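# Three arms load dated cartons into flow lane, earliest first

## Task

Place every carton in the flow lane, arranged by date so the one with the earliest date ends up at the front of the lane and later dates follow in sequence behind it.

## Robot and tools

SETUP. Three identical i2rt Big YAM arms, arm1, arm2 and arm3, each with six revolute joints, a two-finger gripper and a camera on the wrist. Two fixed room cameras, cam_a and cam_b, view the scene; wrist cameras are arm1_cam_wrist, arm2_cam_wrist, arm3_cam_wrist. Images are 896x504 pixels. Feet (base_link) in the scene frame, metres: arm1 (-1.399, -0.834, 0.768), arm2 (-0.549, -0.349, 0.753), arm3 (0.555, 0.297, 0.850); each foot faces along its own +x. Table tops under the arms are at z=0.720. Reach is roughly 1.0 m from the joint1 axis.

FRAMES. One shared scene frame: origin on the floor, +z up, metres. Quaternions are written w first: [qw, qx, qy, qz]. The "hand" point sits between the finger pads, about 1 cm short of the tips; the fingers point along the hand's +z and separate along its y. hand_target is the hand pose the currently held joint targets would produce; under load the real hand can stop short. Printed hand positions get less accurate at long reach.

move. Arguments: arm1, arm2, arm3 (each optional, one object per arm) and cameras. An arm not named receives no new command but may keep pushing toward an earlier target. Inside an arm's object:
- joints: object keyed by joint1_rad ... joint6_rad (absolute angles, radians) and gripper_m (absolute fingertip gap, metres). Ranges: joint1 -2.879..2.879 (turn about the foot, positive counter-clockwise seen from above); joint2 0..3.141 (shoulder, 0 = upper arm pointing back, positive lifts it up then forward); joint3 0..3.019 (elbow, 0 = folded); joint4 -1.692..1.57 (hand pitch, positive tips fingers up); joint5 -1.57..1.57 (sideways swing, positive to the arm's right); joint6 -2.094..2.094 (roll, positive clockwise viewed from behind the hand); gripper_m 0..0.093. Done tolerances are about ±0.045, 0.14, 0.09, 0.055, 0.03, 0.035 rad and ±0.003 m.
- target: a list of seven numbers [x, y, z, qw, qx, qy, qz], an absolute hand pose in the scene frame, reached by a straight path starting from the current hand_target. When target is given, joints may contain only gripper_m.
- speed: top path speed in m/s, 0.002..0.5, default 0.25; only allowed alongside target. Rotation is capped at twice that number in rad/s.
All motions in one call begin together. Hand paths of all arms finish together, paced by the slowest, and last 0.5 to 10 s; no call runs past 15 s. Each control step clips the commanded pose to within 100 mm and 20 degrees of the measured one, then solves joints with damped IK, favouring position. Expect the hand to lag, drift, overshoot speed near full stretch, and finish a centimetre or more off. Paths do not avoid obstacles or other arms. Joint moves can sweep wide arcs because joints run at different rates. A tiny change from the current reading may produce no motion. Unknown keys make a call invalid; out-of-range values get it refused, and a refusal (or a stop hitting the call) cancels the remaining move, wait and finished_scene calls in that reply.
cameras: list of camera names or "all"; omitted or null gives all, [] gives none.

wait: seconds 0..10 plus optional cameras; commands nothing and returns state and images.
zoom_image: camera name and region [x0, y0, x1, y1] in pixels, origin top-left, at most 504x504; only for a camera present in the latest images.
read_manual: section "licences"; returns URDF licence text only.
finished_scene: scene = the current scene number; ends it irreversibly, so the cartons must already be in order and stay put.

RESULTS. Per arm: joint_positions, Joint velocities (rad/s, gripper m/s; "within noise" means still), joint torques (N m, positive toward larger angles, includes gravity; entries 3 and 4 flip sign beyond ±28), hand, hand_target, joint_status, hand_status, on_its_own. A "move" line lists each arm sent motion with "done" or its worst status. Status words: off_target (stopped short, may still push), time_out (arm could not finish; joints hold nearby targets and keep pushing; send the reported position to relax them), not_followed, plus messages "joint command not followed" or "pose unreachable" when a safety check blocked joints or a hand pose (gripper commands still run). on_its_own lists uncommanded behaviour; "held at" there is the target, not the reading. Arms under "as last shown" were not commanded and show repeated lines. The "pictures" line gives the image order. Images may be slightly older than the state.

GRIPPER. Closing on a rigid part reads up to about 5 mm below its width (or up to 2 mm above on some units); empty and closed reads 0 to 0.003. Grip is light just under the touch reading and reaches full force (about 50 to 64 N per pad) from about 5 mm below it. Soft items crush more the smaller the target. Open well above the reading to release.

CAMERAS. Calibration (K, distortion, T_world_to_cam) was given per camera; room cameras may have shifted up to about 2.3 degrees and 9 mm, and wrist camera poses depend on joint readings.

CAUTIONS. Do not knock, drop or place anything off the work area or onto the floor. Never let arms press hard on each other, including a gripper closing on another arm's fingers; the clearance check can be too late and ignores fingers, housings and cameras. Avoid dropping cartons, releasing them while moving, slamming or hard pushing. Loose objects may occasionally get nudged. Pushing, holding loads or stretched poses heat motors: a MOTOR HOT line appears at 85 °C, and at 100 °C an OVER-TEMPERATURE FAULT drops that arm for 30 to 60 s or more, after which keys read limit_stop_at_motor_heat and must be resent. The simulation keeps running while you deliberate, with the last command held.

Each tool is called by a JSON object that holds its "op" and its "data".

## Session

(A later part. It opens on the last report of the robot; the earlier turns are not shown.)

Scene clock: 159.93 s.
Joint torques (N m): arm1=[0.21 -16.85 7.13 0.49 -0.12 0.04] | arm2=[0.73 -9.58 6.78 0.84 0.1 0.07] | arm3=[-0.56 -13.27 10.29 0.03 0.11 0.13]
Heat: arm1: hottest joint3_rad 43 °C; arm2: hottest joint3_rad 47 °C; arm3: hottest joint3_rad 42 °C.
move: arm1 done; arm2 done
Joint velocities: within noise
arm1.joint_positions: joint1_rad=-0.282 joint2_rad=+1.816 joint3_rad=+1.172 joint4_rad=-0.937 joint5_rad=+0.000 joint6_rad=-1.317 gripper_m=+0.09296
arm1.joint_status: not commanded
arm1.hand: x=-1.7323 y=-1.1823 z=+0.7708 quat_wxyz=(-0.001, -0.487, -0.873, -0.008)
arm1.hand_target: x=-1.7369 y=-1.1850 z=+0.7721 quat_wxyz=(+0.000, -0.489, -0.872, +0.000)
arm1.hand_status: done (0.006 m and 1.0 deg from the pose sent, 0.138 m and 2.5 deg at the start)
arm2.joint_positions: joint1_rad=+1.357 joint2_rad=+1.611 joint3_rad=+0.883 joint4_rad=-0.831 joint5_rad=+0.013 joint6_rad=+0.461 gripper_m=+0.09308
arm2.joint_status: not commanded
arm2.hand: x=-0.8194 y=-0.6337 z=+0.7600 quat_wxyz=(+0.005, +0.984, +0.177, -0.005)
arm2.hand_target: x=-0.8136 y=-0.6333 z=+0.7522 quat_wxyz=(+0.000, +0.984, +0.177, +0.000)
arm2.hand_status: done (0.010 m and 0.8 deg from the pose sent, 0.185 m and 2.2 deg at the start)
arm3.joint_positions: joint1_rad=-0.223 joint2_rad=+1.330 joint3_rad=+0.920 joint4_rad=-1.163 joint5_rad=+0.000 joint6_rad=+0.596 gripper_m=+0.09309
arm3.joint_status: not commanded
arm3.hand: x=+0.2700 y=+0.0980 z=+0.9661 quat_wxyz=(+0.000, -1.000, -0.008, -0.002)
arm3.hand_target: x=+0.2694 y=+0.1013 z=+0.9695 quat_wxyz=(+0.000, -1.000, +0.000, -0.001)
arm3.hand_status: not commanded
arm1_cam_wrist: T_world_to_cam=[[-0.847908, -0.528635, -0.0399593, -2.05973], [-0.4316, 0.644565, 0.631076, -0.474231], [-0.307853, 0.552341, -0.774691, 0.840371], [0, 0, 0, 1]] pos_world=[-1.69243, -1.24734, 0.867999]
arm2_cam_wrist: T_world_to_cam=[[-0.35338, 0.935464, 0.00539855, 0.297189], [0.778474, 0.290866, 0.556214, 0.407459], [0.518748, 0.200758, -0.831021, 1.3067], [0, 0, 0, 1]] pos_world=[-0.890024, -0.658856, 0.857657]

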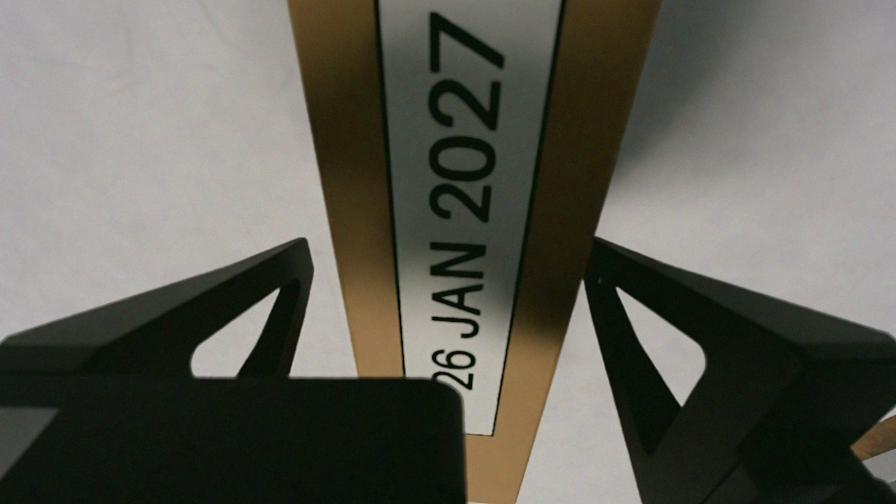

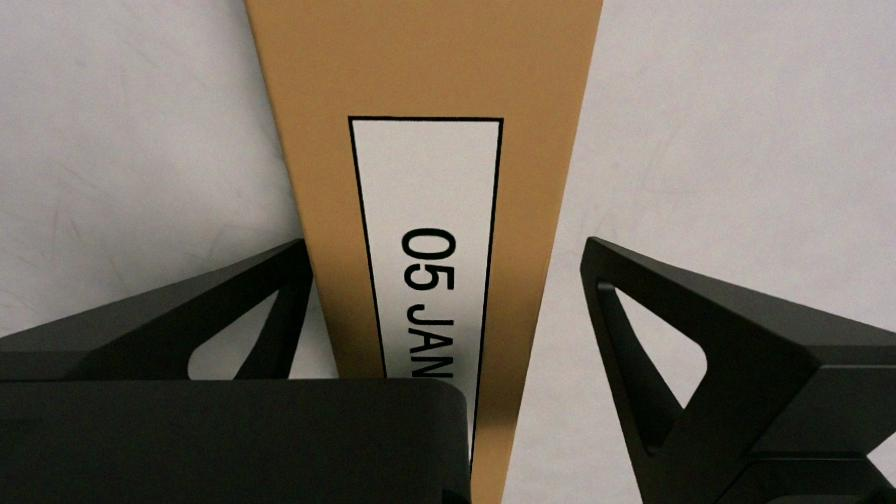

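{"op": "move", "data": {"arm1": {"joints": {"gripper_m": 0.05}}, "arm2": {"target": [-0.7945, -0.6262, 0.75, 0, 0.9842, 0.1771, 0], "speed": 0.1}, "cameras": ["arm2_cam_wrist"]}}

{"op": "move", "data": {"arm1": {"target": [-1.70, -1.15, 0.96, 0, 0.489, 0.8723, 0], "speed": 0.3}, "arm2": {"joints": {"gripper_m": 0.05}}, "cameras": ["arm2_cam_wrist"]}}

Scene clock: 177.23 s.
Joint torques (N m): arm1=[0.32 -16.91 7.05 0.25 -0.09 0.03] | arm2=[0.73 -10.58 6.06 0.79 0.08 0.07] | arm3=[-0.62 -13.33 10.28 -0.03 0.11 0.13]
Heat: arm1: hottest joint3_rad 42 °C; arm2: hottest joint3_rad 46 °C; arm3: hottest joint3_rad 41 °C.
move: arm1 off_target; arm2 done
Joint velocities: within noise
arm1.joint_positions: joint1_rad=-0.282 joint2_rad=+1.816 joint3_rad=+1.172 joint4_rad=-0.930 joint5_rad=-0.001 joint6_rad=-1.316 gripper_m=+0.06005
arm1.joint_status: gripper_m off_target (ended at +0.06008, target +0.05000)
arm1.hand: x=-1.7334 y=-1.1836 z=+0.7708 quat_wxyz=(-0.001, -0.487, -0.873, -0.005)
arm1.hand_target: x=-1.7369 y=-1.1850 z=+0.7721 quat_wxyz=(+0.000, -0.489, -0.872, +0.000)
arm1.hand_status: not commanded
arm2.joint_positions: joint1_rad=+1.382 joint2_rad=+1.594 joint3_rad=+0.836 joint4_rad=-0.813 joint5_rad=+0.013 joint6_rad=+0.485 gripper_m=+0.09308
arm2.joint_status: not commanded
arm2.hand: x=-0.8006 y=-0.6276 z=+0.7528 quat_wxyz=(+0.001, +0.984, +0.178, +0.000)
arm2.hand_target: x=-0.7945 y=-0.6261 z=+0.7500 quat_wxyz=(+0.000, +0.984, +0.177, +0.000)
arm2.hand_status: done (0.007 m and 0.1 deg from the pose sent, 0.028 m and 0.8 deg at the start)
arm3: as last shown
arm2_cam_wrist: T_world_to_cam=[[-0.354689, 0.934918, 0.0111191, 0.292458], [0.773581, 0.28676, 0.565103, 0.381897], [0.525137, 0.209037, -0.824945, 1.29551], [0, 0, 0, 1]] pos_world=[-0.872018, -0.653748, 0.849665]

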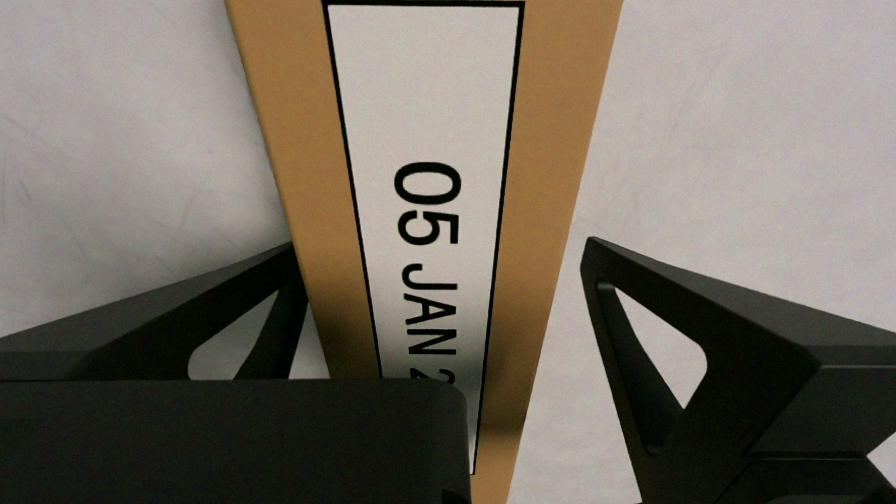

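Scene clock: 178.83 s.
Joint torques (N m): arm1=[0.67 -14.74 13.61 -0.32 -0.1 0.07] | arm2=[0.62 -10.58 6.08 0.64 0.11 0.08] | arm3=[-0.5 -13.45 10.28 0.03 0.1 0.14]
Heat: arm1: hottest joint3_rad 42 °C; arm2: hottest joint3_rad 46 °C; arm3: hottest joint3_rad 41 °C.
move: arm1 off_target; arm2 off_target
Joint velocities: within noise
arm1.joint_positions: joint1_rad=-0.282 joint2_rad=+1.501 joint3_rad=+1.223 joint4_rad=-1.360 joint5_rad=-0.001 joint6_rad=-1.316 gripper_m=+0.06005
arm1.joint_status: not commanded
arm1.hand: x=-1.6852 y=-1.1338 z=+0.9280 quat_wxyz=(-0.009, -0.487, -0.873, -0.036)
arm1.hand_target: x=-1.6985 y=-1.1485 z=+0.9600 quat_wxyz=(+0.000, -0.489, -0.872, +0.000)
arm1.hand_status: off_target (0.039 m and 4.2 deg from the pose sent, 0.195 m and 0.6 deg at the start)
arm2.joint_positions: joint1_rad=+1.385 joint2_rad=+1.594 joint3_rad=+0.836 joint4_rad=-0.811 joint5_rad=+0.012 joint6_rad=+0.487 gripper_m=+0.06061
arm2.joint_status: gripper_m off_target (ended at +0.06064, target +0.05000)
arm2.hand: x=-0.8002 y=-0.6288 z=+0.7530 quat_wxyz=(+0.002, +0.984, +0.178, -0.001)
arm2.hand_target: x=-0.7945 y=-0.6261 z=+0.7500 quat_wxyz=(+0.000, +0.984, +0.177, +0.000)
arm2.hand_status: not commanded
arm3: as last shown
arm2_cam_wrist: T_world_to_cam=[[-0.354976, 0.934832, 0.00900075, 0.295061], [0.774295, 0.288595, 0.563187, 0.385026], [0.523888, 0.206888, -0.82628, 1.29443], [0, 0, 0, 1]] pos_world=[-0.87152, -0.65475, 0.850063]

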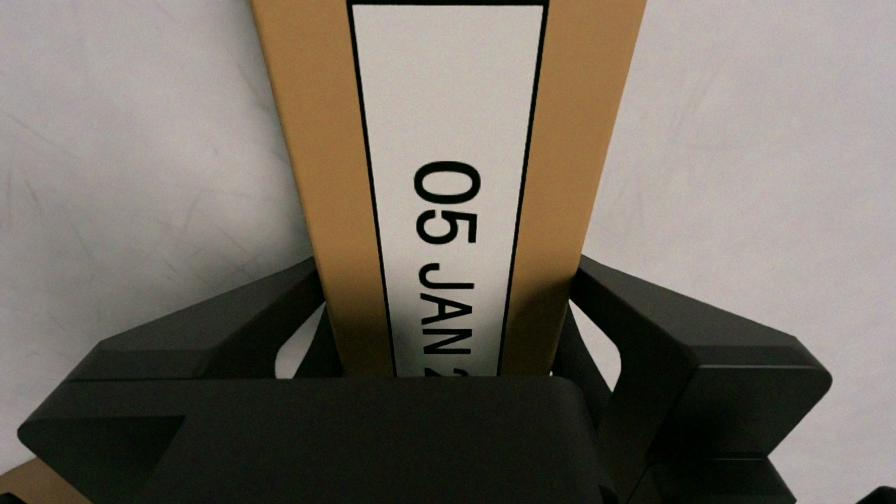

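{"op": "move", "data": {"arm2": {"target": [-0.80, -0.62, 0.985, 0, 0.9842, 0.1771, 0], "speed": 0.35}, "cameras": []}}

{"op": "move", "data": {"arm1": {"joints": {"joint1_rad": 2.424, "joint2_rad": 2.066, "joint3_rad": 2.005, "joint4_rad": -1.51, "joint5_rad": 0, "joint6_rad": 0}}, "arm2": {"joints": {"joint1_rad": -1.592, "joint2_rad": 1.444, "joint3_rad": 1.2, "joint4_rad": -1.328, "joint5_rad": 0, "joint6_rad": 1.01}}, "cameras": ["arm2_cam_wrist"]}}

Scene clock: 188.13 s.
Joint torques (N m): arm1=[0.73 -14.8 13.63 -0.44 -0.1 0.07] | arm2=[-0.38 -8.29 16.08 -0.31 0.08 -0.04] | arm3=[-0.5 -13.39 10.26 0.03 0.1 0.13]
Heat: arm1: hottest joint3_rad 44 °C; arm2: hottest joint3_rad 45 °C; arm3: hottest joint3_rad 41 °C.
move: arm2 off_target
Joint velocities: within noise
arm1, arm3: as last shown
arm1.hand: x=-1.6852 y=-1.1337 z=+0.9280 quat_wxyz=(-0.009, -0.487, -0.873, -0.036)
arm1.hand_target: x=-1.6986 y=-1.1486 z=+0.9600 quat_wxyz=(+0.000, -0.489, -0.872, +0.000)
arm2.joint_positions: joint1_rad=+1.385 joint2_rad=+1.307 joint3_rad=+1.127 joint4_rad=-1.465 joint5_rad=+0.014 joint6_rad=+0.487 gripper_m=+0.06061
arm2.joint_status: not commanded
arm2.hand: x=-0.7823 y=-0.6039 z=+0.9540 quat_wxyz=(-0.022, +0.983, +0.179, +0.029)
arm2.hand_target: x=-0.7985 y=-0.6184 z=+0.9849 quat_wxyz=(+0.000, +0.984, +0.177, +0.000)
arm2.hand_status: off_target (0.039 m and 4.1 deg from the pose sent, 0.232 m and 0.3 deg at the start; pose on its path clipped on 10 of 52 steps)

Scene clock: 190.77 s.
Joint torques (N m): arm1=[1.2 -28.69 9.8 -0.35 0.06 0.12] | arm2=[-0.21 -12.63 12.71 -0.32 0 0.09] | arm3=[-0.62 -13.27 10.3 0.05 0.1 0.15]
Heat: arm1: hottest joint3_rad 44 °C; arm2: hottest joint3_rad 46 °C; arm3: hottest joint3_rad 41 °C.
move: arm1 done; arm2 done
Joint velocities: within noise
arm1.joint_positions: joint1_rad=+2.426 joint2_rad=+2.125 joint3_rad=+1.988 joint4_rad=-1.499 joint5_rad=+0.000 joint6_rad=-0.008 gripper_m=+0.06009
arm1.joint_status: all done
arm1.hand: x=-0.8016 y=-0.6010 z=+0.8898 quat_wxyz=(+0.030, +0.190, -0.981, +0.004)
arm1.hand_target: x=-0.7999 y=-0.6018 z=+0.9326 quat_wxyz=(-0.002, +0.185, -0.983, -0.002)
arm1.hand_status: not commanded
arm2.joint_positions: joint1_rad=-1.591 joint2_rad=+1.468 joint3_rad=+1.156 joint4_rad=-1.318 joint5_rad=+0.001 joint6_rad=+1.000 gripper_m=+0.06061
arm2.joint_status: all done
arm2.hand: x=-0.3374 y=-0.0090 z=+0.9028 quat_wxyz=(+0.010, +0.005, -0.999, +0.031)
arm2.hand_target: x=-0.3310 y=+0.0012 z=+0.9276 quat_wxyz=(-0.004, +0.000, -1.000, +0.006)
arm2.hand_status: not commanded
arm3: as last shown
arm2_cam_wrist: T_world_to_cam=[[0.0165619, -0.997088, 0.0744425, -0.0725543], [-0.813044, 0.0299049, 0.581433, -0.790967], [-0.581966, -0.0701547, -0.810181, 0.657402], [0, 0, 0, 1]] pos_world=[-0.259304, -0.00256942, 0.99791]

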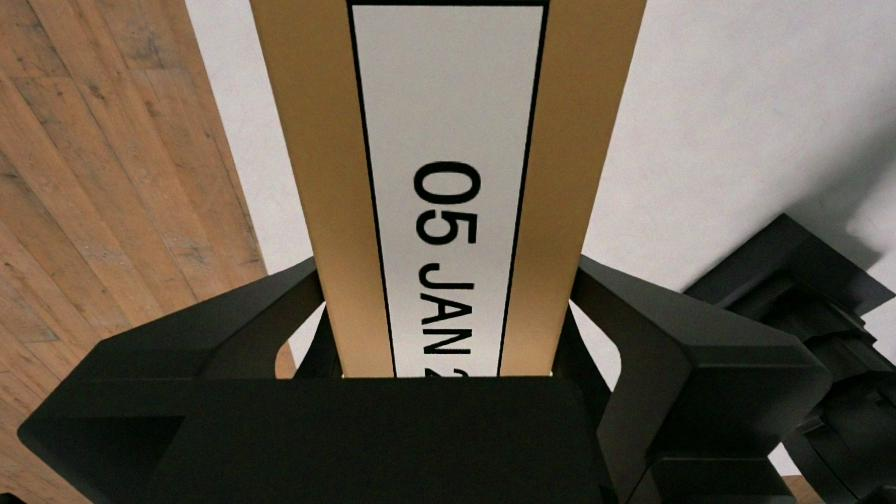

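{"op": "move", "data": {"arm1": {"target": [-0.80, -0.60, 0.808, 0, 0.185, -0.983, 0], "speed": 0.2}, "arm2": {"target": [-0.02, 0.012, 0.89, 0, 0, 1, 0], "speed": 0.25}, "cameras": []}}

{"op": "move", "data": {"arm1": {"target": [-0.80, -0.60, 0.762, 0, 0.185, -0.983, 0], "speed": 0.08}, "arm2": {"target": [-0.012, 0.012, 0.80, 0, 0, 1, 0], "speed": 0.15}, "cameras": ["arm2_cam_wrist"]}}

Scene clock: 199.23 s.
Joint torques (N m): arm1=[0.97 -24.88 8.8 0.38 0.15 0.12] | arm2=[-0.09 -20.66 16.18 -0.34 -0.06 -0.1] | arm3=[-0.73 -13.51 10.3 0.05 0.1 0.15]
Heat: arm1: hottest joint3_rad 43 °C; arm2: hottest joint3_rad 47 °C; arm3: hottest joint3_rad 41 °C.
move: arm1 off_target; arm2 off_target
Joint velocities: within noise
arm1.joint_positions: joint1_rad=+2.426 joint2_rad=+2.160 joint3_rad=+1.788 joint4_rad=-1.241 joint5_rad=+0.002 joint6_rad=-0.005 gripper_m=+0.06009
arm1.joint_status: not commanded
arm1.hand: x=-0.8079 y=-0.6034 z=+0.7932 quat_wxyz=(+0.019, +0.188, -0.982, +0.002)
arm1.hand_target: x=-0.8003 y=-0.6001 z=+0.8082 quat_wxyz=(+0.000, +0.185, -0.983, +0.000)
arm1.hand_status: off_target (0.017 m and 2.2 deg from the pose sent, 0.082 m and 3.5 deg at the start)
arm2.joint_positions: joint1_rad=-2.012 joint2_rad=+2.058 joint3_rad=+1.839 joint4_rad=-1.426 joint5_rad=-0.012 joint6_rad=+0.605 gripper_m=+0.06061
arm2.joint_status: not commanded
arm2.hand: x=-0.0406 y=-0.0046 z=+0.8593 quat_wxyz=(+0.029, -0.007, -0.999, +0.021)
arm2.hand_target: x=-0.0222 y=+0.0104 z=+0.8906 quat_wxyz=(-0.001, +0.000, -1.000, +0.000)
arm2.hand_status: off_target (0.041 m and 4.2 deg from the pose sent, 0.318 m and 3.8 deg at the start)
arm3: as last shown

Scene clock: 200.67 s.
Joint torques (N m): arm1=[1.08 -21.36 7.75 0.68 0.16 0.11] | arm2=[-0.38 -22.01 9.31 0.57 -0.07 -0.12] | arm3=[-0.56 -13.33 10.32 0.08 0.1 0.14]
Heat: arm1: hottest joint3_rad 43 °C; arm2: hottest joint3_rad 47 °C; arm3: hottest joint3_rad 41 °C.
move: arm1 off_target; arm2 done
Joint velocities: within noise
arm1.joint_positions: joint1_rad=+2.426 joint2_rad=+2.164 joint3_rad=+1.756 joint4_rad=-1.153 joint5_rad=+0.002 joint6_rad=-0.005 gripper_m=+0.06009
arm1.joint_status: not commanded
arm1.hand: x=-0.8001 y=-0.6002 z=+0.7790 quat_wxyz=(-0.006, +0.188, -0.982, -0.002)
arm1.hand_target: x=-0.8005 y=-0.6002 z=+0.7622 quat_wxyz=(+0.000, +0.185, -0.983, +0.000)
arm1.hand_status: off_target (0.017 m and 0.8 deg from the pose sent, 0.032 m and 2.2 deg at the start)
arm2.joint_positions: joint1_rad=-2.012 joint2_rad=+2.156 joint3_rad=+1.826 joint4_rad=-1.262 joint5_rad=-0.012 joint6_rad=+0.599 gripper_m=+0.06061
arm2.joint_status: not commanded
arm2.hand: x=-0.0152 y=+0.0112 z=+0.7928 quat_wxyz=(+0.007, -0.004, -1.000, +0.007)
arm2.hand_target: x=-0.0120 y=+0.0118 z=+0.8000 quat_wxyz=(+0.000, +0.000, -1.000, +0.000)
arm2.hand_status: done (0.008 m and 1.2 deg from the pose sent, 0.068 m and 4.2 deg at the start)
arm3: as last shown
arm2_cam_wrist: T_world_to_cam=[[-0.0038102, -0.999651, 0.0261376, -0.0115123], [-0.816172, 0.0182111, 0.577522, -0.462544], [-0.577796, -0.0191323, -0.815957, 0.761254], [0, 0, 0, 1]] pos_world=[0.0622905, 0.0114797, 0.88858]

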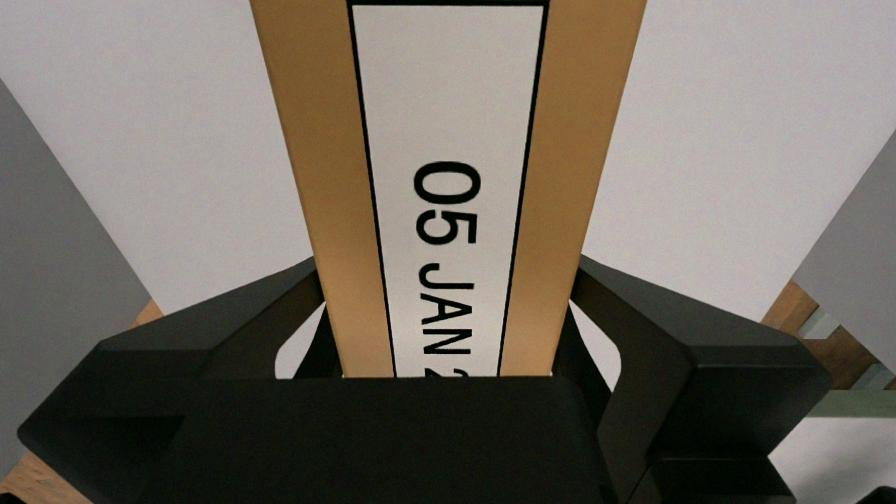

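{"op": "move", "data": {"arm1": {"target": [-0.80, -0.60, 0.752, 0, 0.185, -0.983, 0], "speed": 0.08}, "arm2": {"target": [-0.012, 0.012, 0.757, 0, 0, 1, 0], "speed": 0.08}, "cameras": ["arm2_cam_wrist"]}}

Scene clock: 203.57 s.
Joint torques (N m): arm1=[1.03 -20.48 7.25 1.18 0.16 0.11] | arm2=[-0.32 -19.49 7.8 1.48 0.06 -0.11] | arm3=[-0.73 -13.45 10.25 0.03 0.11 0.14]
Heat: arm1: hottest joint3_rad 43 °C; arm2: hottest joint3_rad 47 °C; arm3: hottest joint3_rad 41 °C.
move: arm1 off_target; arm2 off_target
Joint velocities: within noise
arm1.joint_positions: joint1_rad=+2.426 joint2_rad=+2.164 joint3_rad=+1.752 joint4_rad=-1.148 joint5_rad=+0.002 joint6_rad=-0.005 gripper_m=+0.06009
arm1.joint_status: not commanded
arm1.hand: x=-0.8002 y=-0.6003 z=+0.7778 quat_wxyz=(-0.007, +0.188, -0.982, -0.002)
arm1.hand_target: x=-0.8009 y=-0.6004 z=+0.7526 quat_wxyz=(+0.000, +0.185, -0.983, +0.000)
arm1.hand_status: off_target (0.026 m and 0.9 deg from the pose sent, 0.027 m and 0.8 deg at the start)
arm2.joint_positions: joint1_rad=-2.012 joint2_rad=+2.166 joint3_rad=+1.799 joint4_rad=-1.193 joint5_rad=-0.016 joint6_rad=+0.599 gripper_m=+0.06061
arm2.joint_status: not commanded
arm2.hand: x=-0.0107 y=+0.0147 z=+0.7767 quat_wxyz=(-0.005, -0.004, -1.000, -0.004)
arm2.hand_target: x=-0.0123 y=+0.0116 z=+0.7573 quat_wxyz=(+0.000, +0.000, -1.000, +0.000)
arm2.hand_status: off_target (0.020 m and 0.8 deg from the pose sent, 0.036 m and 1.2 deg at the start)
arm3: as last shown
arm2_cam_wrist: T_world_to_cam=[[-0.00334588, -0.999979, 0.00548288, 0.00841853], [-0.830037, 0.00583501, 0.557678, -0.434084], [-0.557699, -0.00268507, -0.830039, 0.761681], [0, 0, 0, 1]] pos_world=[0.0645112, 0.0129964, 0.874258]

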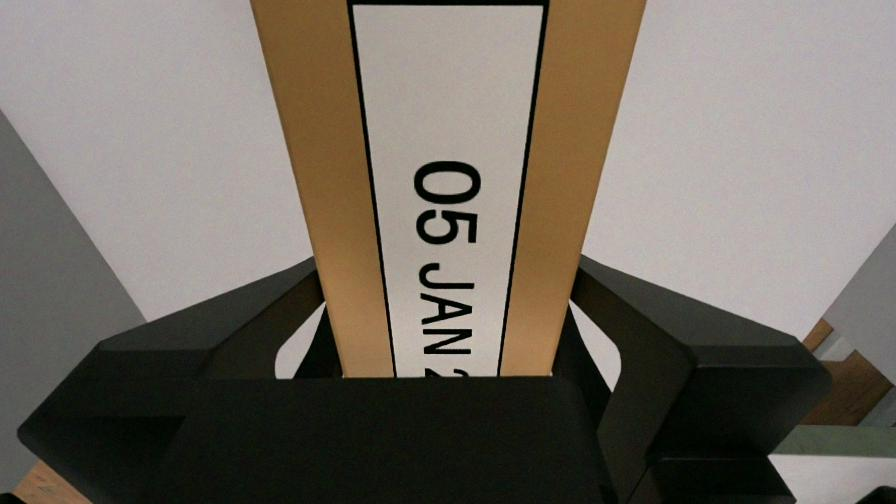

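{"op": "move", "data": {"arm1": {"joints": {"gripper_m": 0.093}}, "arm2": {"joints": {"gripper_m": 0.093}}, "cameras": []}}

{"op": "move", "data": {"arm1": {"target": [-0.805, -0.603, 0.91, 0, 0.185, -0.983, 0], "speed": 0.35}, "arm2": {"target": [-0.025, 0.008, 0.93, 0, 0, 1, 0], "speed": 0.35}, "cameras": []}}

{"op": "move", "data": {"arm1": {"target": [-1.13, -0.73, 0.98, 0, 0.185, -0.983, 0], "speed": 0.5}, "arm2": {"target": [-0.33, 0.0, 0.935, 0, 0, 1, 0], "speed": 0.5}, "cameras": []}}

{"op": "move", "data": {"arm1": {"joints": {"joint1_rad": 0.217, "joint2_rad": 0.494, "joint3_rad": 1.498, "joint4_rad": -1.492, "joint5_rad": 0, "joint6_rad": 0}}, "arm2": {"joints": {"joint1_rad": 2.183, "joint2_rad": 1.559, "joint3_rad": 1.329, "joint4_rad": -1.3405, "joint5_rad": 0, "joint6_rad": -0.84}}, "arm3": {"target": [-0.01, 0.0155, 0.93, 0, 1, 0, 0], "speed": 0.3}, "cameras": ["arm2_cam_wrist", "arm3_cam_wrist"]}}

Scene clock: 217.43 s.
Joint torques (N m): arm1=[1.08 -23.18 7.83 0.47 0 0.1] | arm2=[-0.38 -19.31 7.8 0.79 0.06 -0.11] | arm3=[-0.5 -13.39 10.28 0.03 0.1 0.14]
Heat: arm1: hottest joint3_rad 41 °C; arm2: hottest joint3_rad 47 °C; arm3: hottest joint3_rad 41 °C.
move: arm1 done; arm2 done
Joint velocities: within noise
arm1.joint_positions: joint1_rad=+2.426 joint2_rad=+2.195 joint3_rad=+1.742 joint4_rad=-1.129 joint5_rad=+0.006 joint6_rad=-0.005 gripper_m=+0.09292
arm1.joint_status: all done
arm1.hand: x=-0.8031 y=-0.6020 z=+0.7550 quat_wxyz=(+0.003, +0.188, -0.982, +0.001)
arm1.hand_target: x=-0.8009 y=-0.6004 z=+0.7526 quat_wxyz=(+0.000, +0.185, -0.983, +0.000)
arm1.hand_status: not commanded
arm2.joint_positions: joint1_rad=-2.012 joint2_rad=+2.166 joint3_rad=+1.799 joint4_rad=-1.176 joint5_rad=-0.016 joint6_rad=+0.598 gripper_m=+0.09294
arm2.joint_status: all done
arm2.hand: x=-0.0073 y=+0.0170 z=+0.7768 quat_wxyz=(-0.012, -0.004, -1.000, -0.008)
arm2.hand_target: x=-0.0123 y=+0.0116 z=+0.7574 quat_wxyz=(+0.000, +0.000, -1.000, +0.000)
arm2.hand_status: not commanded
arm3.joint_positions: joint1_rad=-0.223 joint2_rad=+1.330 joint3_rad=+0.920 joint4_rad=-1.163 joint5_rad=+0.000 joint6_rad=+0.596 gripper_m=+0.09309
arm3.joint_status: not commanded
arm3.hand: x=+0.2700 y=+0.0980 z=+0.9661 quat_wxyz=(+0.000, -1.000, -0.008, -0.002)
arm3.hand_target: x=+0.2694 y=+0.1013 z=+0.9695 quat_wxyz=(+0.000, -1.000, +0.000, -0.001)
arm3.hand_status: not commanded

Scene clock: 219.03 s.
Joint torques (N m): arm1=[0.91 -22.18 12.25 -0.25 -0.01 0.1] | arm2=[-0.21 -16.56 14.04 -0.02 0.07 -0.09] | arm3=[-0.67 -13.45 10.3 0.08 0.09 0.14]
Heat: arm1: hottest joint3_rad 41 °C; arm2: hottest joint3_rad 47 °C; arm3: hottest joint3_rad 41 °C.
move: arm1 off_target; arm2 off_target
Joint velocities: within noise
arm1.joint_positions: joint1_rad=+2.426 joint2_rad=+2.049 joint3_rad=+1.883 joint4_rad=-1.438 joint5_rad=+0.006 joint6_rad=-0.005 gripper_m=+0.09292
arm1.joint_status: not commanded
arm1.hand: x=-0.8167 y=-0.6080 z=+0.8965 quat_wxyz=(+0.015, +0.188, -0.982, +0.003)
arm1.hand_target: x=-0.8056 y=-0.6033 z=+0.9101 quat_wxyz=(+0.000, +0.185, -0.983, +0.000)
arm1.hand_status: off_target (0.019 m and 1.8 deg from the pose sent, 0.155 m and 0.6 deg at the start; pose on its path clipped on 6 of 48 steps)
arm2.joint_positions: joint1_rad=-2.012 joint2_rad=+2.012 joint3_rad=+1.939 joint4_rad=-1.518 joint5_rad=-0.016 joint6_rad=+0.598 gripper_m=+0.09295
arm2.joint_status: not commanded
arm2.hand: x=-0.0359 y=+0.0004 z=+0.9239 quat_wxyz=(+0.008, -0.004, -1.000, +0.005)
arm2.hand_target: x=-0.0255 y=+0.0075 z=+0.9299 quat_wxyz=(+0.000, +0.000, -1.000, +0.000)
arm2.hand_status: off_target (0.015 m and 1.2 deg from the pose sent, 0.155 m and 1.7 deg at the start)
arm3: as last shown

Scene clock: 220.93 s.
Joint torques (N m): arm1=[1.03 -7.06 8.85 -0.2 0 0.11] | arm2=[0.32 -10.58 8.24 0.7 0.12 0.09] | arm3=[-0.5 -13.16 10.37 0.03 0.11 0.14]
Heat: arm1: hottest joint3_rad 41 °C; arm2: hottest joint3_rad 47 °C; arm3: hottest joint3_rad 41 °C.
move: arm1 done; arm2 done
Joint velocities: within noise
arm1.joint_positions: joint1_rad=+2.426 joint2_rad=+1.099 joint3_rad=+0.987 joint4_rad=-1.456 joint5_rad=+0.006 joint6_rad=-0.003 gripper_m=+0.09292
arm1.joint_status: not commanded
arm1.hand: x=-1.1280 y=-0.7304 z=+0.9792 quat_wxyz=(-0.004, +0.187, -0.982, +0.000)
arm1.hand_target: x=-1.1300 y=-0.7301 z=+0.9799 quat_wxyz=(+0.000, +0.185, -0.983, +0.000)
arm1.hand_status: done (0.002 m and 0.5 deg from the pose sent, 0.346 m and 1.8 deg at the start; pose on its path clipped on 9 of 57 steps)
arm2.joint_positions: joint1_rad=-1.609 joint2_rad=+1.434 joint3_rad=+1.228 joint4_rad=-1.351 joint5_rad=-0.016 joint6_rad=+0.988 gripper_m=+0.09295
arm2.joint_status: not commanded
arm2.hand: x=-0.3259 y=+0.0019 z=+0.9420 quat_wxyz=(-0.002, +0.003, -1.000, -0.004)
arm2.hand_target: x=-0.3299 y=-0.0001 z=+0.9350 quat_wxyz=(+0.000, +0.000, -1.000, +0.000)
arm2.hand_status: done (0.008 m and 0.6 deg from the pose sent, 0.294 m and 1.2 deg at the start)
arm3: as last shown

Scene clock: 223.60 s.
Joint torques (N m): arm1=[-0.56 3.96 6.95 1.2 0.03 0.07] | arm2=[0.03 -12.63 11.43 -0.12 -0.07 -0.11] | arm3=[-0.62 -24.35 14.5 0.01 0.08 -0.03]
Heat: arm1: hottest joint3_rad 41 °C; arm2: hottest joint3_rad 47 °C; arm3: hottest joint3_rad 41 °C.
move: arm1 done; arm2 done; arm3 off_target
Joint velocities: within noise
arm1.joint_positions: joint1_rad=+0.234 joint2_rad=+0.498 joint3_rad=+1.492 joint4_rad=-1.484 joint5_rad=+0.001 joint6_rad=-0.003 gripper_m=+0.09297
arm1.joint_status: all done
arm1.hand: x=-1.4364 y=-0.9791 z=+1.3425 quat_wxyz=(-0.314, -0.677, -0.528, +0.405)
arm1.hand_target: x=-1.4376 y=-0.9748 z=+1.3436 quat_wxyz=(-0.312, -0.682, -0.522, +0.407)
arm1.hand_status: not commanded
arm2.joint_positions: joint1_rad=+2.182 joint2_rad=+1.563 joint3_rad=+1.306 joint4_rad=-1.332 joint5_rad=-0.001 joint6_rad=-0.830 gripper_m=+0.09308
arm2.joint_status: all done
arm2.hand: x=-0.5182 y=-0.7976 z=+0.9254 quat_wxyz=(+0.003, +0.328, +0.945, +0.005)
arm2.hand_target: x=-0.5175 y=-0.8031 z=+0.9358 quat_wxyz=(+0.006, +0.323, +0.946, -0.004)
arm2.hand_status: not commanded
arm3.joint_positions: joint1_rad=-0.364 joint2_rad=+2.037 joint3_rad=+1.750 joint4_rad=-1.283 joint5_rad=+0.000 joint6_rad=+0.473 gripper_m=+0.09309
arm3.joint_status: not commanded
arm3.hand: x=+0.0026 y=+0.0165 z=+0.9332 quat_wxyz=(+0.000, -1.000, +0.001, +0.000)
arm3.hand_target: x=-0.0096 y=+0.0156 z=+0.9301 quat_wxyz=(+0.000, -1.000, +0.000, +0.001)
arm3.hand_status: off_target (0.013 m and 0.1 deg from the pose sent, 0.294 m and 1.0 deg at the start)
arm2_cam_wrist: T_world_to_cam=[[-0.616574, -0.787293, 0.00235792, -0.951595], [-0.649914, 0.510671, 0.562874, -0.442344], [-0.444351, 0.345521, -0.82654, 0.933085], [0, 0, 0, 1]] pos_world=[-0.459598, -0.845692, 1.02246]
arm3_cam_wrist: T_world_to_cam=[[0.0169159, 0.999854, -0.00243545, -0.0133794], [0.80254, -0.0121248, 0.596475, -0.556625], [0.596358, -0.0120445, -0.802628, 0.8707], [0, 0, 0, 1]] pos_world=[-0.0723083, 0.0171156, 1.03083]

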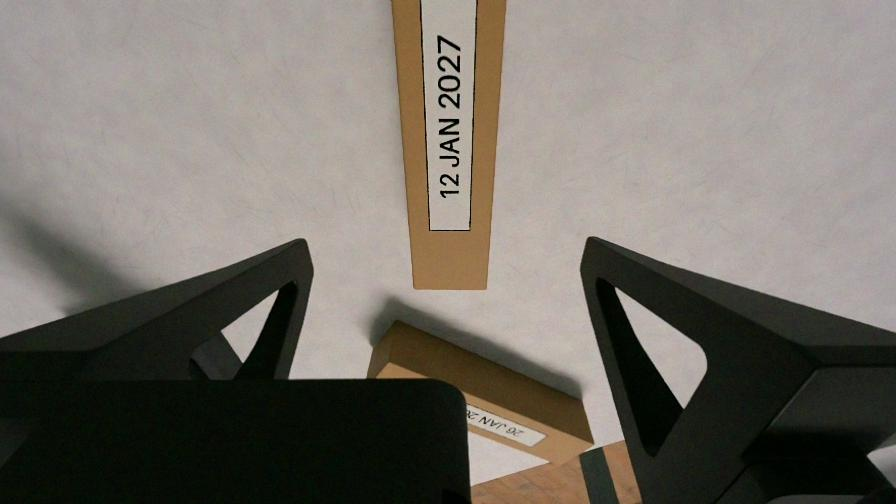

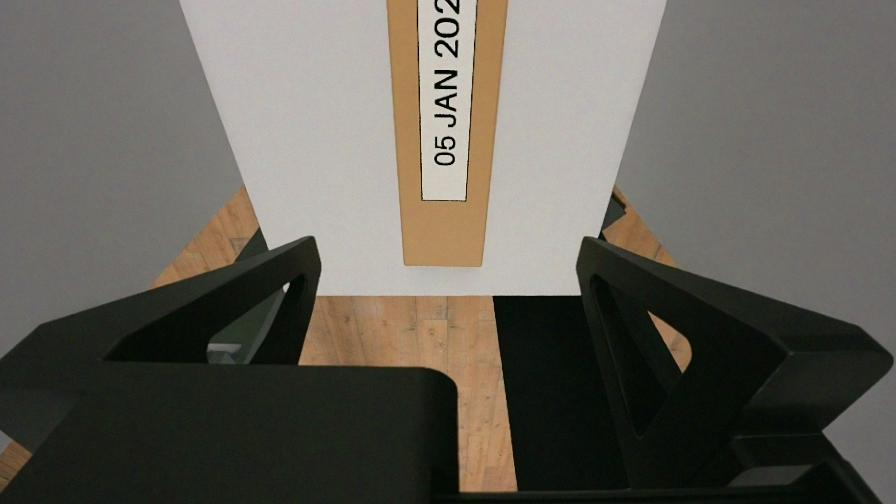

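{"op": "move", "data": {"arm2": {"target": [-0.5145, -0.8105, 0.752, 0, 0.3214, 0.9469, 0], "speed": 0.2}, "arm3": {"target": [-0.034, 0.0155, 0.77, 0, 0.99983, -0.0183, 0], "speed": 0.2}, "cameras": ["arm2_cam_wrist", "arm3_cam_wrist"]}}

Scene clock: 234.87 s.
Joint torques (N m): arm1=[-0.56 3.96 6.99 1.18 0.03 0.07] | arm2=[0.38 -12.98 7.1 0.76 -0.02 -0.1] | arm3=[-0.85 -27.11 11.66 0.65 0.08 0.15]
Heat: arm1: hottest joint3_rad 41 °C; arm2: hottest joint3_rad 47 °C; arm3: hottest joint3_rad 42 °C.
move: arm2 done; arm3 off_target
Joint velocities: within noise
arm1: as last shown
arm2.joint_positions: joint1_rad=+2.182 joint2_rad=+1.782 joint3_rad=+1.109 joint4_rad=-0.897 joint5_rad=+0.007 joint6_rad=-0.830 gripper_m=+0.09308
arm2.joint_status: not commanded
arm2.hand: x=-0.5169 y=-0.8145 z=+0.7612 quat_wxyz=(+0.003, +0.328, +0.945, -0.006)
arm2.hand_target: x=-0.5146 y=-0.8104 z=+0.7522 quat_wxyz=(+0.000, +0.321, +0.947, +0.000)
arm2.hand_status: done (0.010 m and 1.1 deg from the pose sent, 0.174 m and 1.1 deg at the start)
arm3.joint_positions: joint1_rad=-0.378 joint2_rad=+2.280 joint3_rad=+1.730 joint4_rad=-1.030 joint5_rad=+0.000 joint6_rad=+0.476 gripper_m=+0.09309
arm3.joint_status: not commanded
arm3.hand: x=-0.0224 y=+0.0132 z=+0.7771 quat_wxyz=(+0.002, -1.000, +0.009, -0.005)
arm3.hand_target: x=-0.0335 y=+0.0157 z=+0.7701 quat_wxyz=(+0.000, -1.000, +0.018, +0.000)
arm3.hand_status: off_target (0.014 m and 1.3 deg from the pose sent, 0.167 m and 2.0 deg at the start)
arm2_cam_wrist: T_world_to_cam=[[-0.61664, -0.786955, 0.0213596, -0.97786], [-0.646272, 0.521524, 0.557086, -0.325317], [-0.449541, 0.329717, -0.83018, 0.791092], [0, 0, 0, 1]] pos_world=[-0.457603, -0.860708, 0.858866]
arm3_cam_wrist: T_world_to_cam=[[0.0332253, 0.999445, 0.00243037, -0.0134469], [0.796717, -0.0279539, 0.603706, -0.4491], [0.603439, -0.018122, -0.797204, 0.756254], [0, 0, 0, 1]] pos_world=[-0.0981006, 0.0145901, 0.874045]

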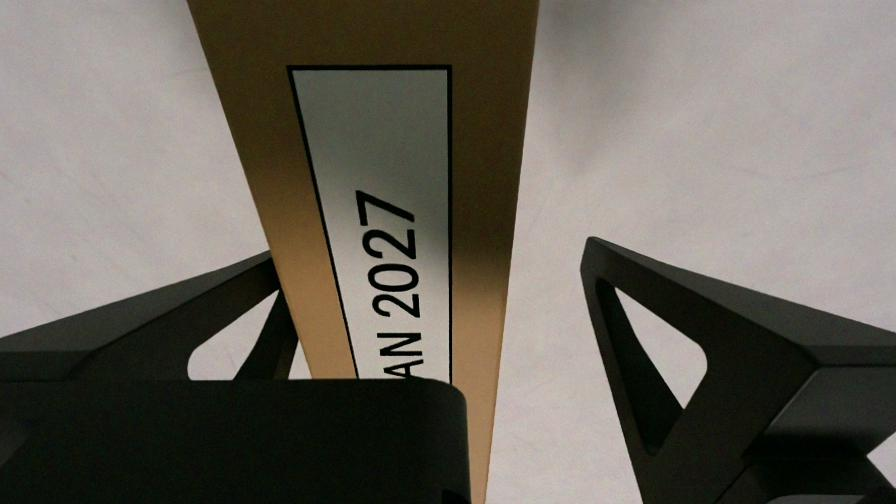

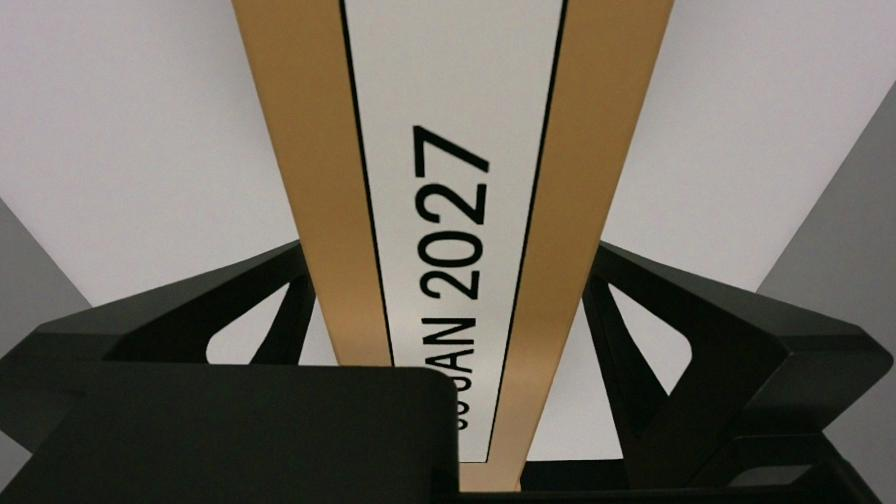

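{"op": "move", "data": {"arm2": {"target": [-0.509, -0.8015, 0.752, 0, 0.3256, 0.9455, 0], "speed": 0.1}, "arm3": {"joints": {"gripper_m": 0.05}}, "cameras": ["arm2_cam_wrist", "arm3_cam_wrist"]}}

Scene clock: 241.80 s.
Joint torques (N m): arm1=[-0.5 4.01 6.98 1.21 0.03 0.07] | arm2=[0.67 -14.04 6.45 0.73 -0.03 0.07] | arm3=[-0.85 -26.99 11.67 0.69 0.1 0.14]
Heat: arm1: hottest joint3_rad 41 °C; arm2: hottest joint3_rad 47 °C; arm3: hottest joint3_rad 43 °C.
move: arm2 done; arm3 off_target
Joint velocities: within noise
arm1: as last shown
arm2.joint_positions: joint1_rad=+2.191 joint2_rad=+1.782 joint3_rad=+1.089 joint4_rad=-0.887 joint5_rad=+0.007 joint6_rad=-0.828 gripper_m=+0.09308
arm2.joint_status: not commanded
arm2.hand: x=-0.5131 y=-0.8068 z=+0.7552 quat_wxyz=(+0.001, +0.325, +0.946, -0.001)
arm2.hand_target: x=-0.5092 y=-0.8015 z=+0.7520 quat_wxyz=(+0.000, +0.326, +0.946, +0.000)
arm2.hand_status: done (0.007 m and 0.2 deg from the pose sent, 0.018 m and 0.8 deg at the start)
arm3.joint_positions: joint1_rad=-0.378 joint2_rad=+2.280 joint3_rad=+1.730 joint4_rad=-1.030 joint5_rad=+0.000 joint6_rad=+0.476 gripper_m=+0.05830
arm3.joint_status: gripper_m off_target (ended at +0.05832, target +0.05000)
arm3.hand: x=-0.0224 y=+0.0131 z=+0.7771 quat_wxyz=(+0.002, -1.000, +0.009, -0.005)
arm3.hand_target: x=-0.0335 y=+0.0157 z=+0.7701 quat_wxyz=(+0.000, -1.000, +0.018, +0.000)
arm3.hand_status: not commanded
arm2_cam_wrist: T_world_to_cam=[[-0.61084, -0.791638, 0.0135486, -0.96431], [-0.649555, 0.510845, 0.56313, -0.338451], [-0.452716, 0.335182, -0.826257, 0.784995], [0, 0, 0, 1]] pos_world=[-0.453503, -0.853604, 0.852265]
arm3_cam_wrist: T_world_to_cam=[[0.0332221, 0.999446, 0.00192605, -0.0130032], [0.796803, -0.0276493, 0.603606, -0.448929], [0.603325, -0.0185184, -0.79728, 0.756375], [0, 0, 0, 1]] pos_world=[-0.0982006, 0.0145903, 0.874044]

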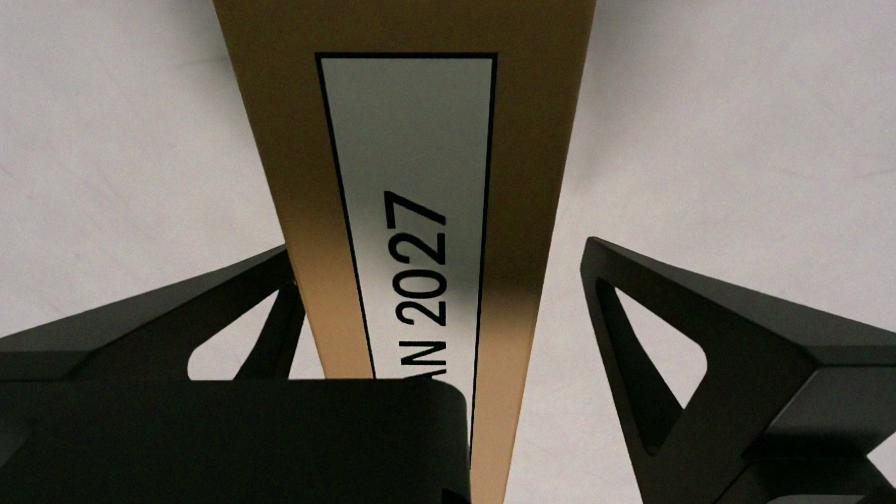

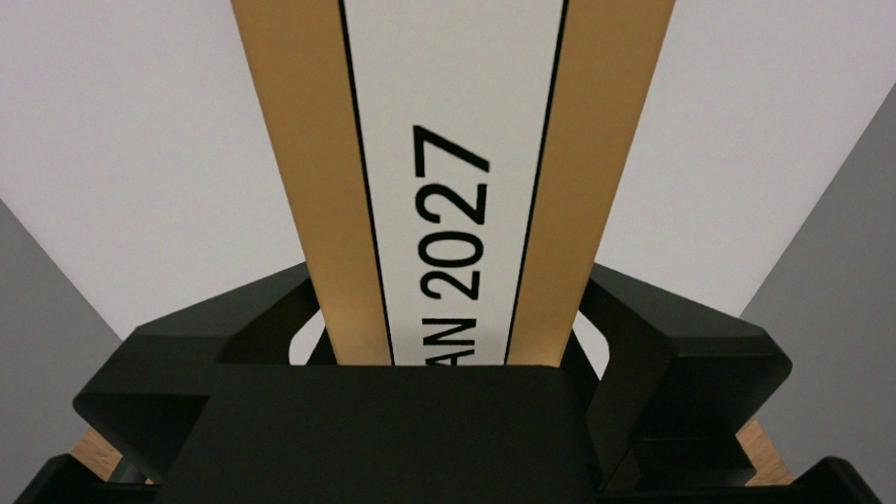

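{"op": "move", "data": {"arm2": {"joints": {"gripper_m": 0.05}}, "arm3": {"target": [-0.02, 0.018, 0.93, 0, 0.99983, -0.0183, 0], "speed": 0.3}, "cameras": []}}

{"op": "move", "data": {"arm2": {"target": [-0.515, -0.795, 0.985, 0, 0.3256, 0.9455, 0], "speed": 0.35}, "arm3": {"target": [0.27, 0.09, 0.965, 0, 0.99983, -0.0183, 0], "speed": 0.35}, "cameras": ["arm2_cam_wrist", "arm3_cam_wrist"]}}

Scene clock: 248.00 s.
Joint torques (N m): arm1=[-0.56 3.96 6.97 1.2 0.03 0.07] | arm2=[0.5 -13.92 6.63 0.69 0.01 0.08] | arm3=[-0.44 -28.81 15.3 -0.14 0.11 0.14]
Heat: arm1: hottest joint3_rad 41 °C; arm2: hottest joint3_rad 46 °C; arm3: hottest joint3_rad 44 °C.
move: arm2 off_target; arm3 off_target
Joint velocities: within noise
arm1: as last shown
arm2.joint_positions: joint1_rad=+2.193 joint2_rad=+1.781 joint3_rad=+1.087 joint4_rad=-0.887 joint5_rad=+0.006 joint6_rad=-0.826 gripper_m=+0.06058
arm2.joint_status: gripper_m off_target (ended at +0.06060, target +0.05000)
arm2.hand: x=-0.5120 y=-0.8058 z=+0.7550 quat_wxyz=(+0.002, +0.325, +0.946, +0.000)
arm2.hand_target: x=-0.5090 y=-0.8014 z=+0.7520 quat_wxyz=(+0.000, +0.325, +0.946, +0.000)
arm2.hand_status: not commanded
arm3.joint_positions: joint1_rad=-0.378 joint2_rad=+2.096 joint3_rad=+1.770 joint4_rad=-1.295 joint5_rad=+0.000 joint6_rad=+0.481 gripper_m=+0.05830
arm3.joint_status: not commanded
arm3.hand: x=-0.0018 y=+0.0235 z=+0.9053 quat_wxyz=(+0.011, -1.000, +0.011, -0.023)
arm3.hand_target: x=-0.0188 y=+0.0185 z=+0.9303 quat_wxyz=(+0.000, -1.000, +0.018, +0.000)
arm3.hand_status: off_target (0.031 m and 3.1 deg from the pose sent, 0.153 m and 1.2 deg at the start; pose on its path clipped on 6 of 45 steps)

Scene clock: 249.87 s.
Joint torques (N m): arm1=[-0.56 3.96 6.98 1.2 0.03 0.07] | arm2=[0.03 -11.28 15.77 -0.32 -0.02 0] | arm3=[1.03 -14.97 11.06 0.01 0.19 0.14]
Heat: arm1: hottest joint3_rad 41 °C; arm2: hottest joint3_rad 47 °C; arm3: hottest joint3_rad 44 °C.
move: arm2 off_target; arm3 off_target
Joint velocities: within noise
arm1: as last shown
arm2.joint_positions: joint1_rad=+2.193 joint2_rad=+1.518 joint3_rad=+1.338 joint4_rad=-1.467 joint5_rad=+0.006 joint6_rad=-0.826 gripper_m=+0.06058
arm2.joint_status: not commanded
arm2.hand: x=-0.5166 y=-0.7722 z=+0.9574 quat_wxyz=(-0.012, +0.324, +0.945, +0.029)
arm2.hand_target: x=-0.5151 y=-0.7929 z=+0.9850 quat_wxyz=(+0.000, +0.325, +0.946, +0.000)
arm2.hand_status: off_target (0.036 m and 3.6 deg from the pose sent, 0.230 m and 0.2 deg at the start)
arm3.joint_positions: joint1_rad=-0.216 joint2_rad=+1.363 joint3_rad=+0.914 joint4_rad=-1.147 joint5_rad=-0.002 joint6_rad=+0.659 gripper_m=+0.05830
arm3.joint_status: not commanded
arm3.hand: x=+0.2710 y=+0.0951 z=+0.9530 quat_wxyz=(+0.007, -1.000, +0.019, -0.012)
arm3.hand_target: x=+0.2701 y=+0.0902 z=+0.9648 quat_wxyz=(+0.000, -1.000, +0.018, +0.000)
arm3.hand_status: off_target (0.013 m and 1.5 deg from the pose sent, 0.286 m and 3.1 deg at the start)
arm2_cam_wrist: T_world_to_cam=[[-0.609863, -0.791727, -0.0351647, -0.894686], [-0.647279, 0.472012, 0.598527, -0.534911], [-0.457271, 0.38778, -0.800331, 0.952314], [0, 0, 0, 1]] pos_world=[-0.456407, -0.825151, 1.05086]
arm3_cam_wrist: T_world_to_cam=[[0.054481, 0.998448, 0.011527, -0.119866], [0.787784, -0.0500735, 0.613913, -0.791937], [0.613537, -0.0243658, -0.78929, 0.711282], [0, 0, 0, 1]] pos_world=[0.194008, 0.0973558, 1.04897]

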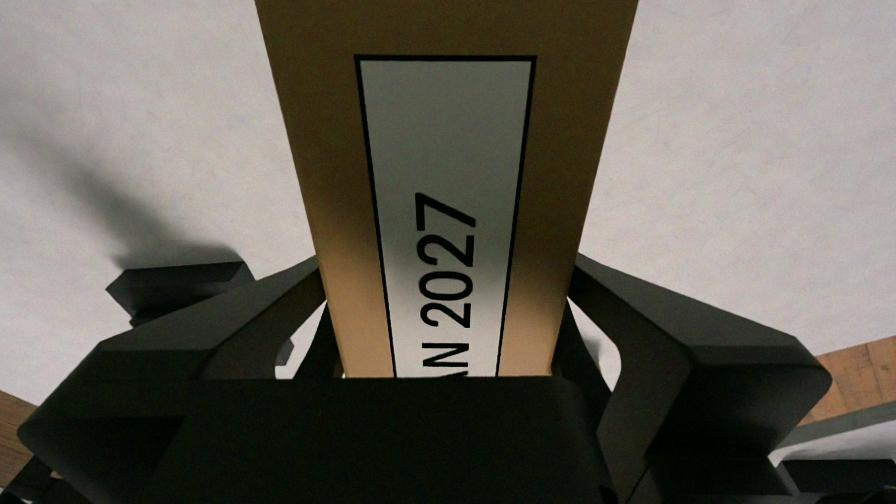

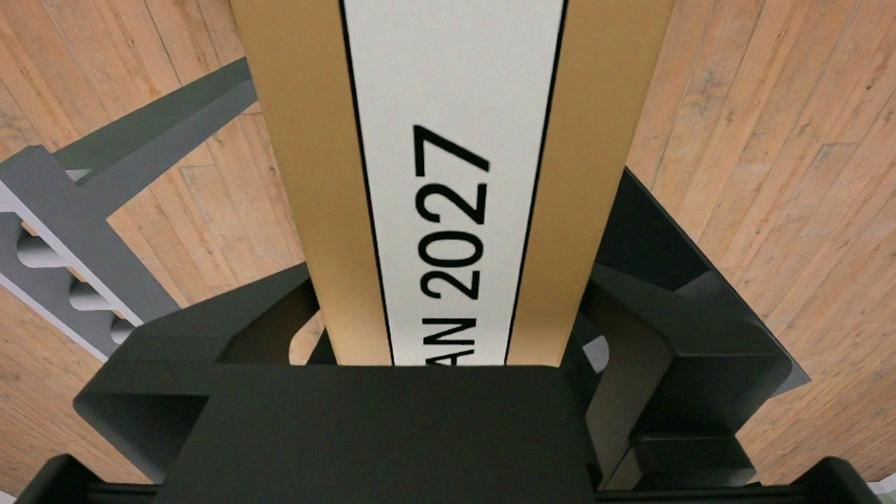

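{"op": "move", "data": {"arm2": {"joints": {"joint1_rad": -1.592, "joint2_rad": 1.444, "joint3_rad": 1.2, "joint4_rad": -1.328, "joint5_rad": 0, "joint6_rad": 1.01}}, "arm3": {"joints": {"joint1_rad": 1.0, "joint2_rad": 1.95, "joint3_rad": 1.95, "joint4_rad": -1.52, "joint5_rad": 0, "joint6_rad": -1.306}}, "cameras": ["arm3_cam_wrist"]}}

{"op": "move", "data": {"arm2": {"target": [-0.02, 0.012, 0.89, 0, 0, 1, 0], "speed": 0.25}, "arm3": {"target": [0.72, -0.343, 0.84, 0, 0, 1, 0], "speed": 0.2}, "cameras": ["arm3_cam_wrist"]}}

Scene clock: 257.53 s.
Joint torques (N m): arm1=[-0.56 4.01 6.99 1.2 0.03 0.06] | arm2=[-0.26 -12.51 8.98 -0.21 -0.02 0.09] | arm3=[0.32 -28.81 16.03 -0.12 -0.06 -0.05]
Heat: arm1: hottest joint3_rad 40 °C; arm2: hottest joint3_rad 49 °C; arm3: hottest joint3_rad 44 °C.
move: arm2 done; arm3 done
Joint velocities: within noise
arm1: as last shown
arm2.joint_positions: joint1_rad=-1.590 joint2_rad=+1.464 joint3_rad=+1.207 joint4_rad=-1.318 joint5_rad=+0.002 joint6_rad=+1.000 gripper_m=+0.06063
arm2.joint_status: all done
arm2.hand: x=-0.3282 y=+0.0063 z=+0.9225 quat_wxyz=(-0.005, +0.006, -1.000, +0.008)
arm2.hand_target: x=-0.3310 y=+0.0013 z=+0.9277 quat_wxyz=(-0.004, +0.000, -1.000, +0.006)
arm2.hand_status: not commanded
arm3.joint_positions: joint1_rad=+1.000 joint2_rad=+1.971 joint3_rad=+1.894 joint4_rad=-1.510 joint5_rad=+0.000 joint6_rad=-1.297 gripper_m=+0.05836
arm3.joint_status: all done
arm3.hand: x=+0.7135 y=-0.2903 z=+1.0282 quat_wxyz=(+0.001, -0.004, -1.000, -0.007)
arm3.hand_target: x=+0.7164 y=-0.3005 z=+1.0619 quat_wxyz=(-0.008, +0.000, -1.000, +0.025)
arm3.hand_status: not commanded
arm3_cam_wrist: T_world_to_cam=[[-0.0239222, -0.999561, -0.0174719, -0.254249], [-0.801652, 0.00873767, 0.597727, -0.0382077], [-0.597312, 0.0283053, -0.80151, 1.38155], [0, 0, 0, 1]] pos_world=[0.788504, -0.292909, 1.12572]

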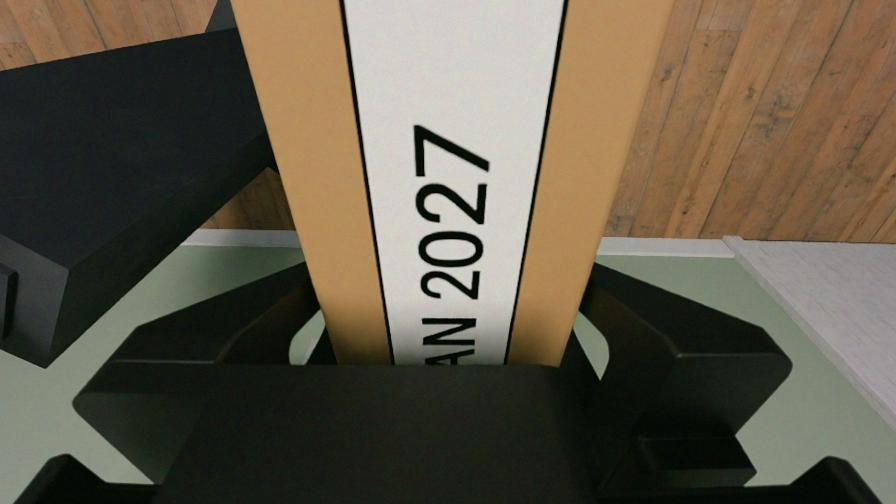

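Scene clock: 259.83 s.
Joint torques (N m): arm1=[-0.5 3.96 6.98 1.18 0.03 0.06] | arm2=[-0.03 -20.13 15.86 -0.17 -0.08 -0.11] | arm3=[-0.85 -30.56 12.16 0.44 0.01 -0.04]
Heat: arm1: hottest joint3_rad 40 °C; arm2: hottest joint3_rad 49 °C; arm3: hottest joint3_rad 44 °C.
move: arm2 off_target; arm3 off_target
Joint velocities: within noise
arm1: as last shown
arm2.joint_positions: joint1_rad=-2.012 joint2_rad=+2.054 joint3_rad=+1.846 joint4_rad=-1.426 joint5_rad=-0.012 joint6_rad=+0.605 gripper_m=+0.06063
arm2.joint_status: not commanded
arm2.hand: x=-0.0389 y=-0.0034 z=+0.8642 quat_wxyz=(+0.025, -0.007, -0.999, +0.019)
arm2.hand_target: x=-0.0219 y=+0.0107 z=+0.8904 quat_wxyz=(-0.001, +0.000, -1.000, +0.000)
arm2.hand_status: off_target (0.035 m and 3.6 deg from the pose sent, 0.310 m and 1.2 deg at the start)
arm3.joint_positions: joint1_rad=+1.000 joint2_rad=+2.253 joint3_rad=+1.807 joint4_rad=-1.174 joint5_rad=+0.001 joint6_rad=-1.308 gripper_m=+0.05836
arm3.joint_status: not commanded
arm3.hand: x=+0.7235 y=-0.3260 z=+0.8219 quat_wxyz=(+0.006, +0.001, -1.000, -0.024)
arm3.hand_target: x=+0.7199 y=-0.3423 z=+0.8402 quat_wxyz=(+0.000, +0.000, -1.000, +0.000)
arm3.hand_status: off_target (0.025 m and 2.8 deg from the pose sent, 0.196 m and 1.0 deg at the start)
arm3_cam_wrist: T_world_to_cam=[[-0.0134475, -0.998681, -0.0495509, -0.274127], [-0.796004, -0.0192987, 0.604984, 0.0742043], [-0.605142, 0.0475782, -0.794695, 1.22952], [0, 0, 0, 1]] pos_world=[0.799413, -0.330832, 0.918615]

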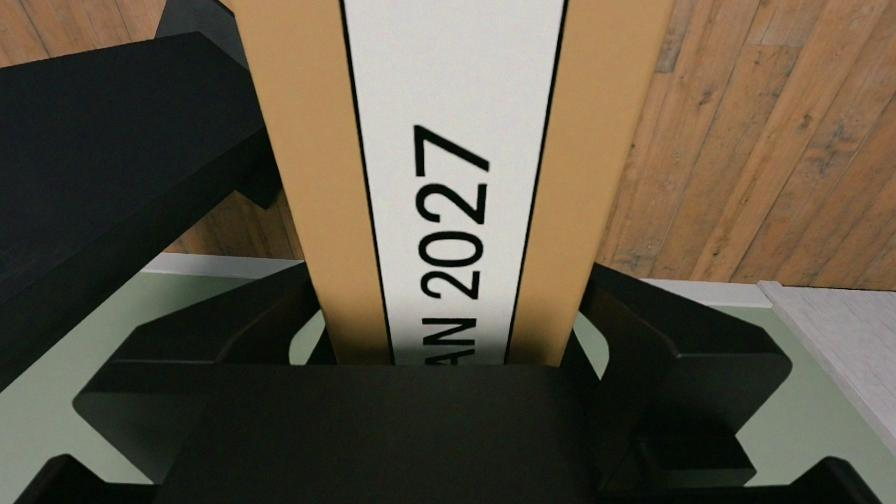

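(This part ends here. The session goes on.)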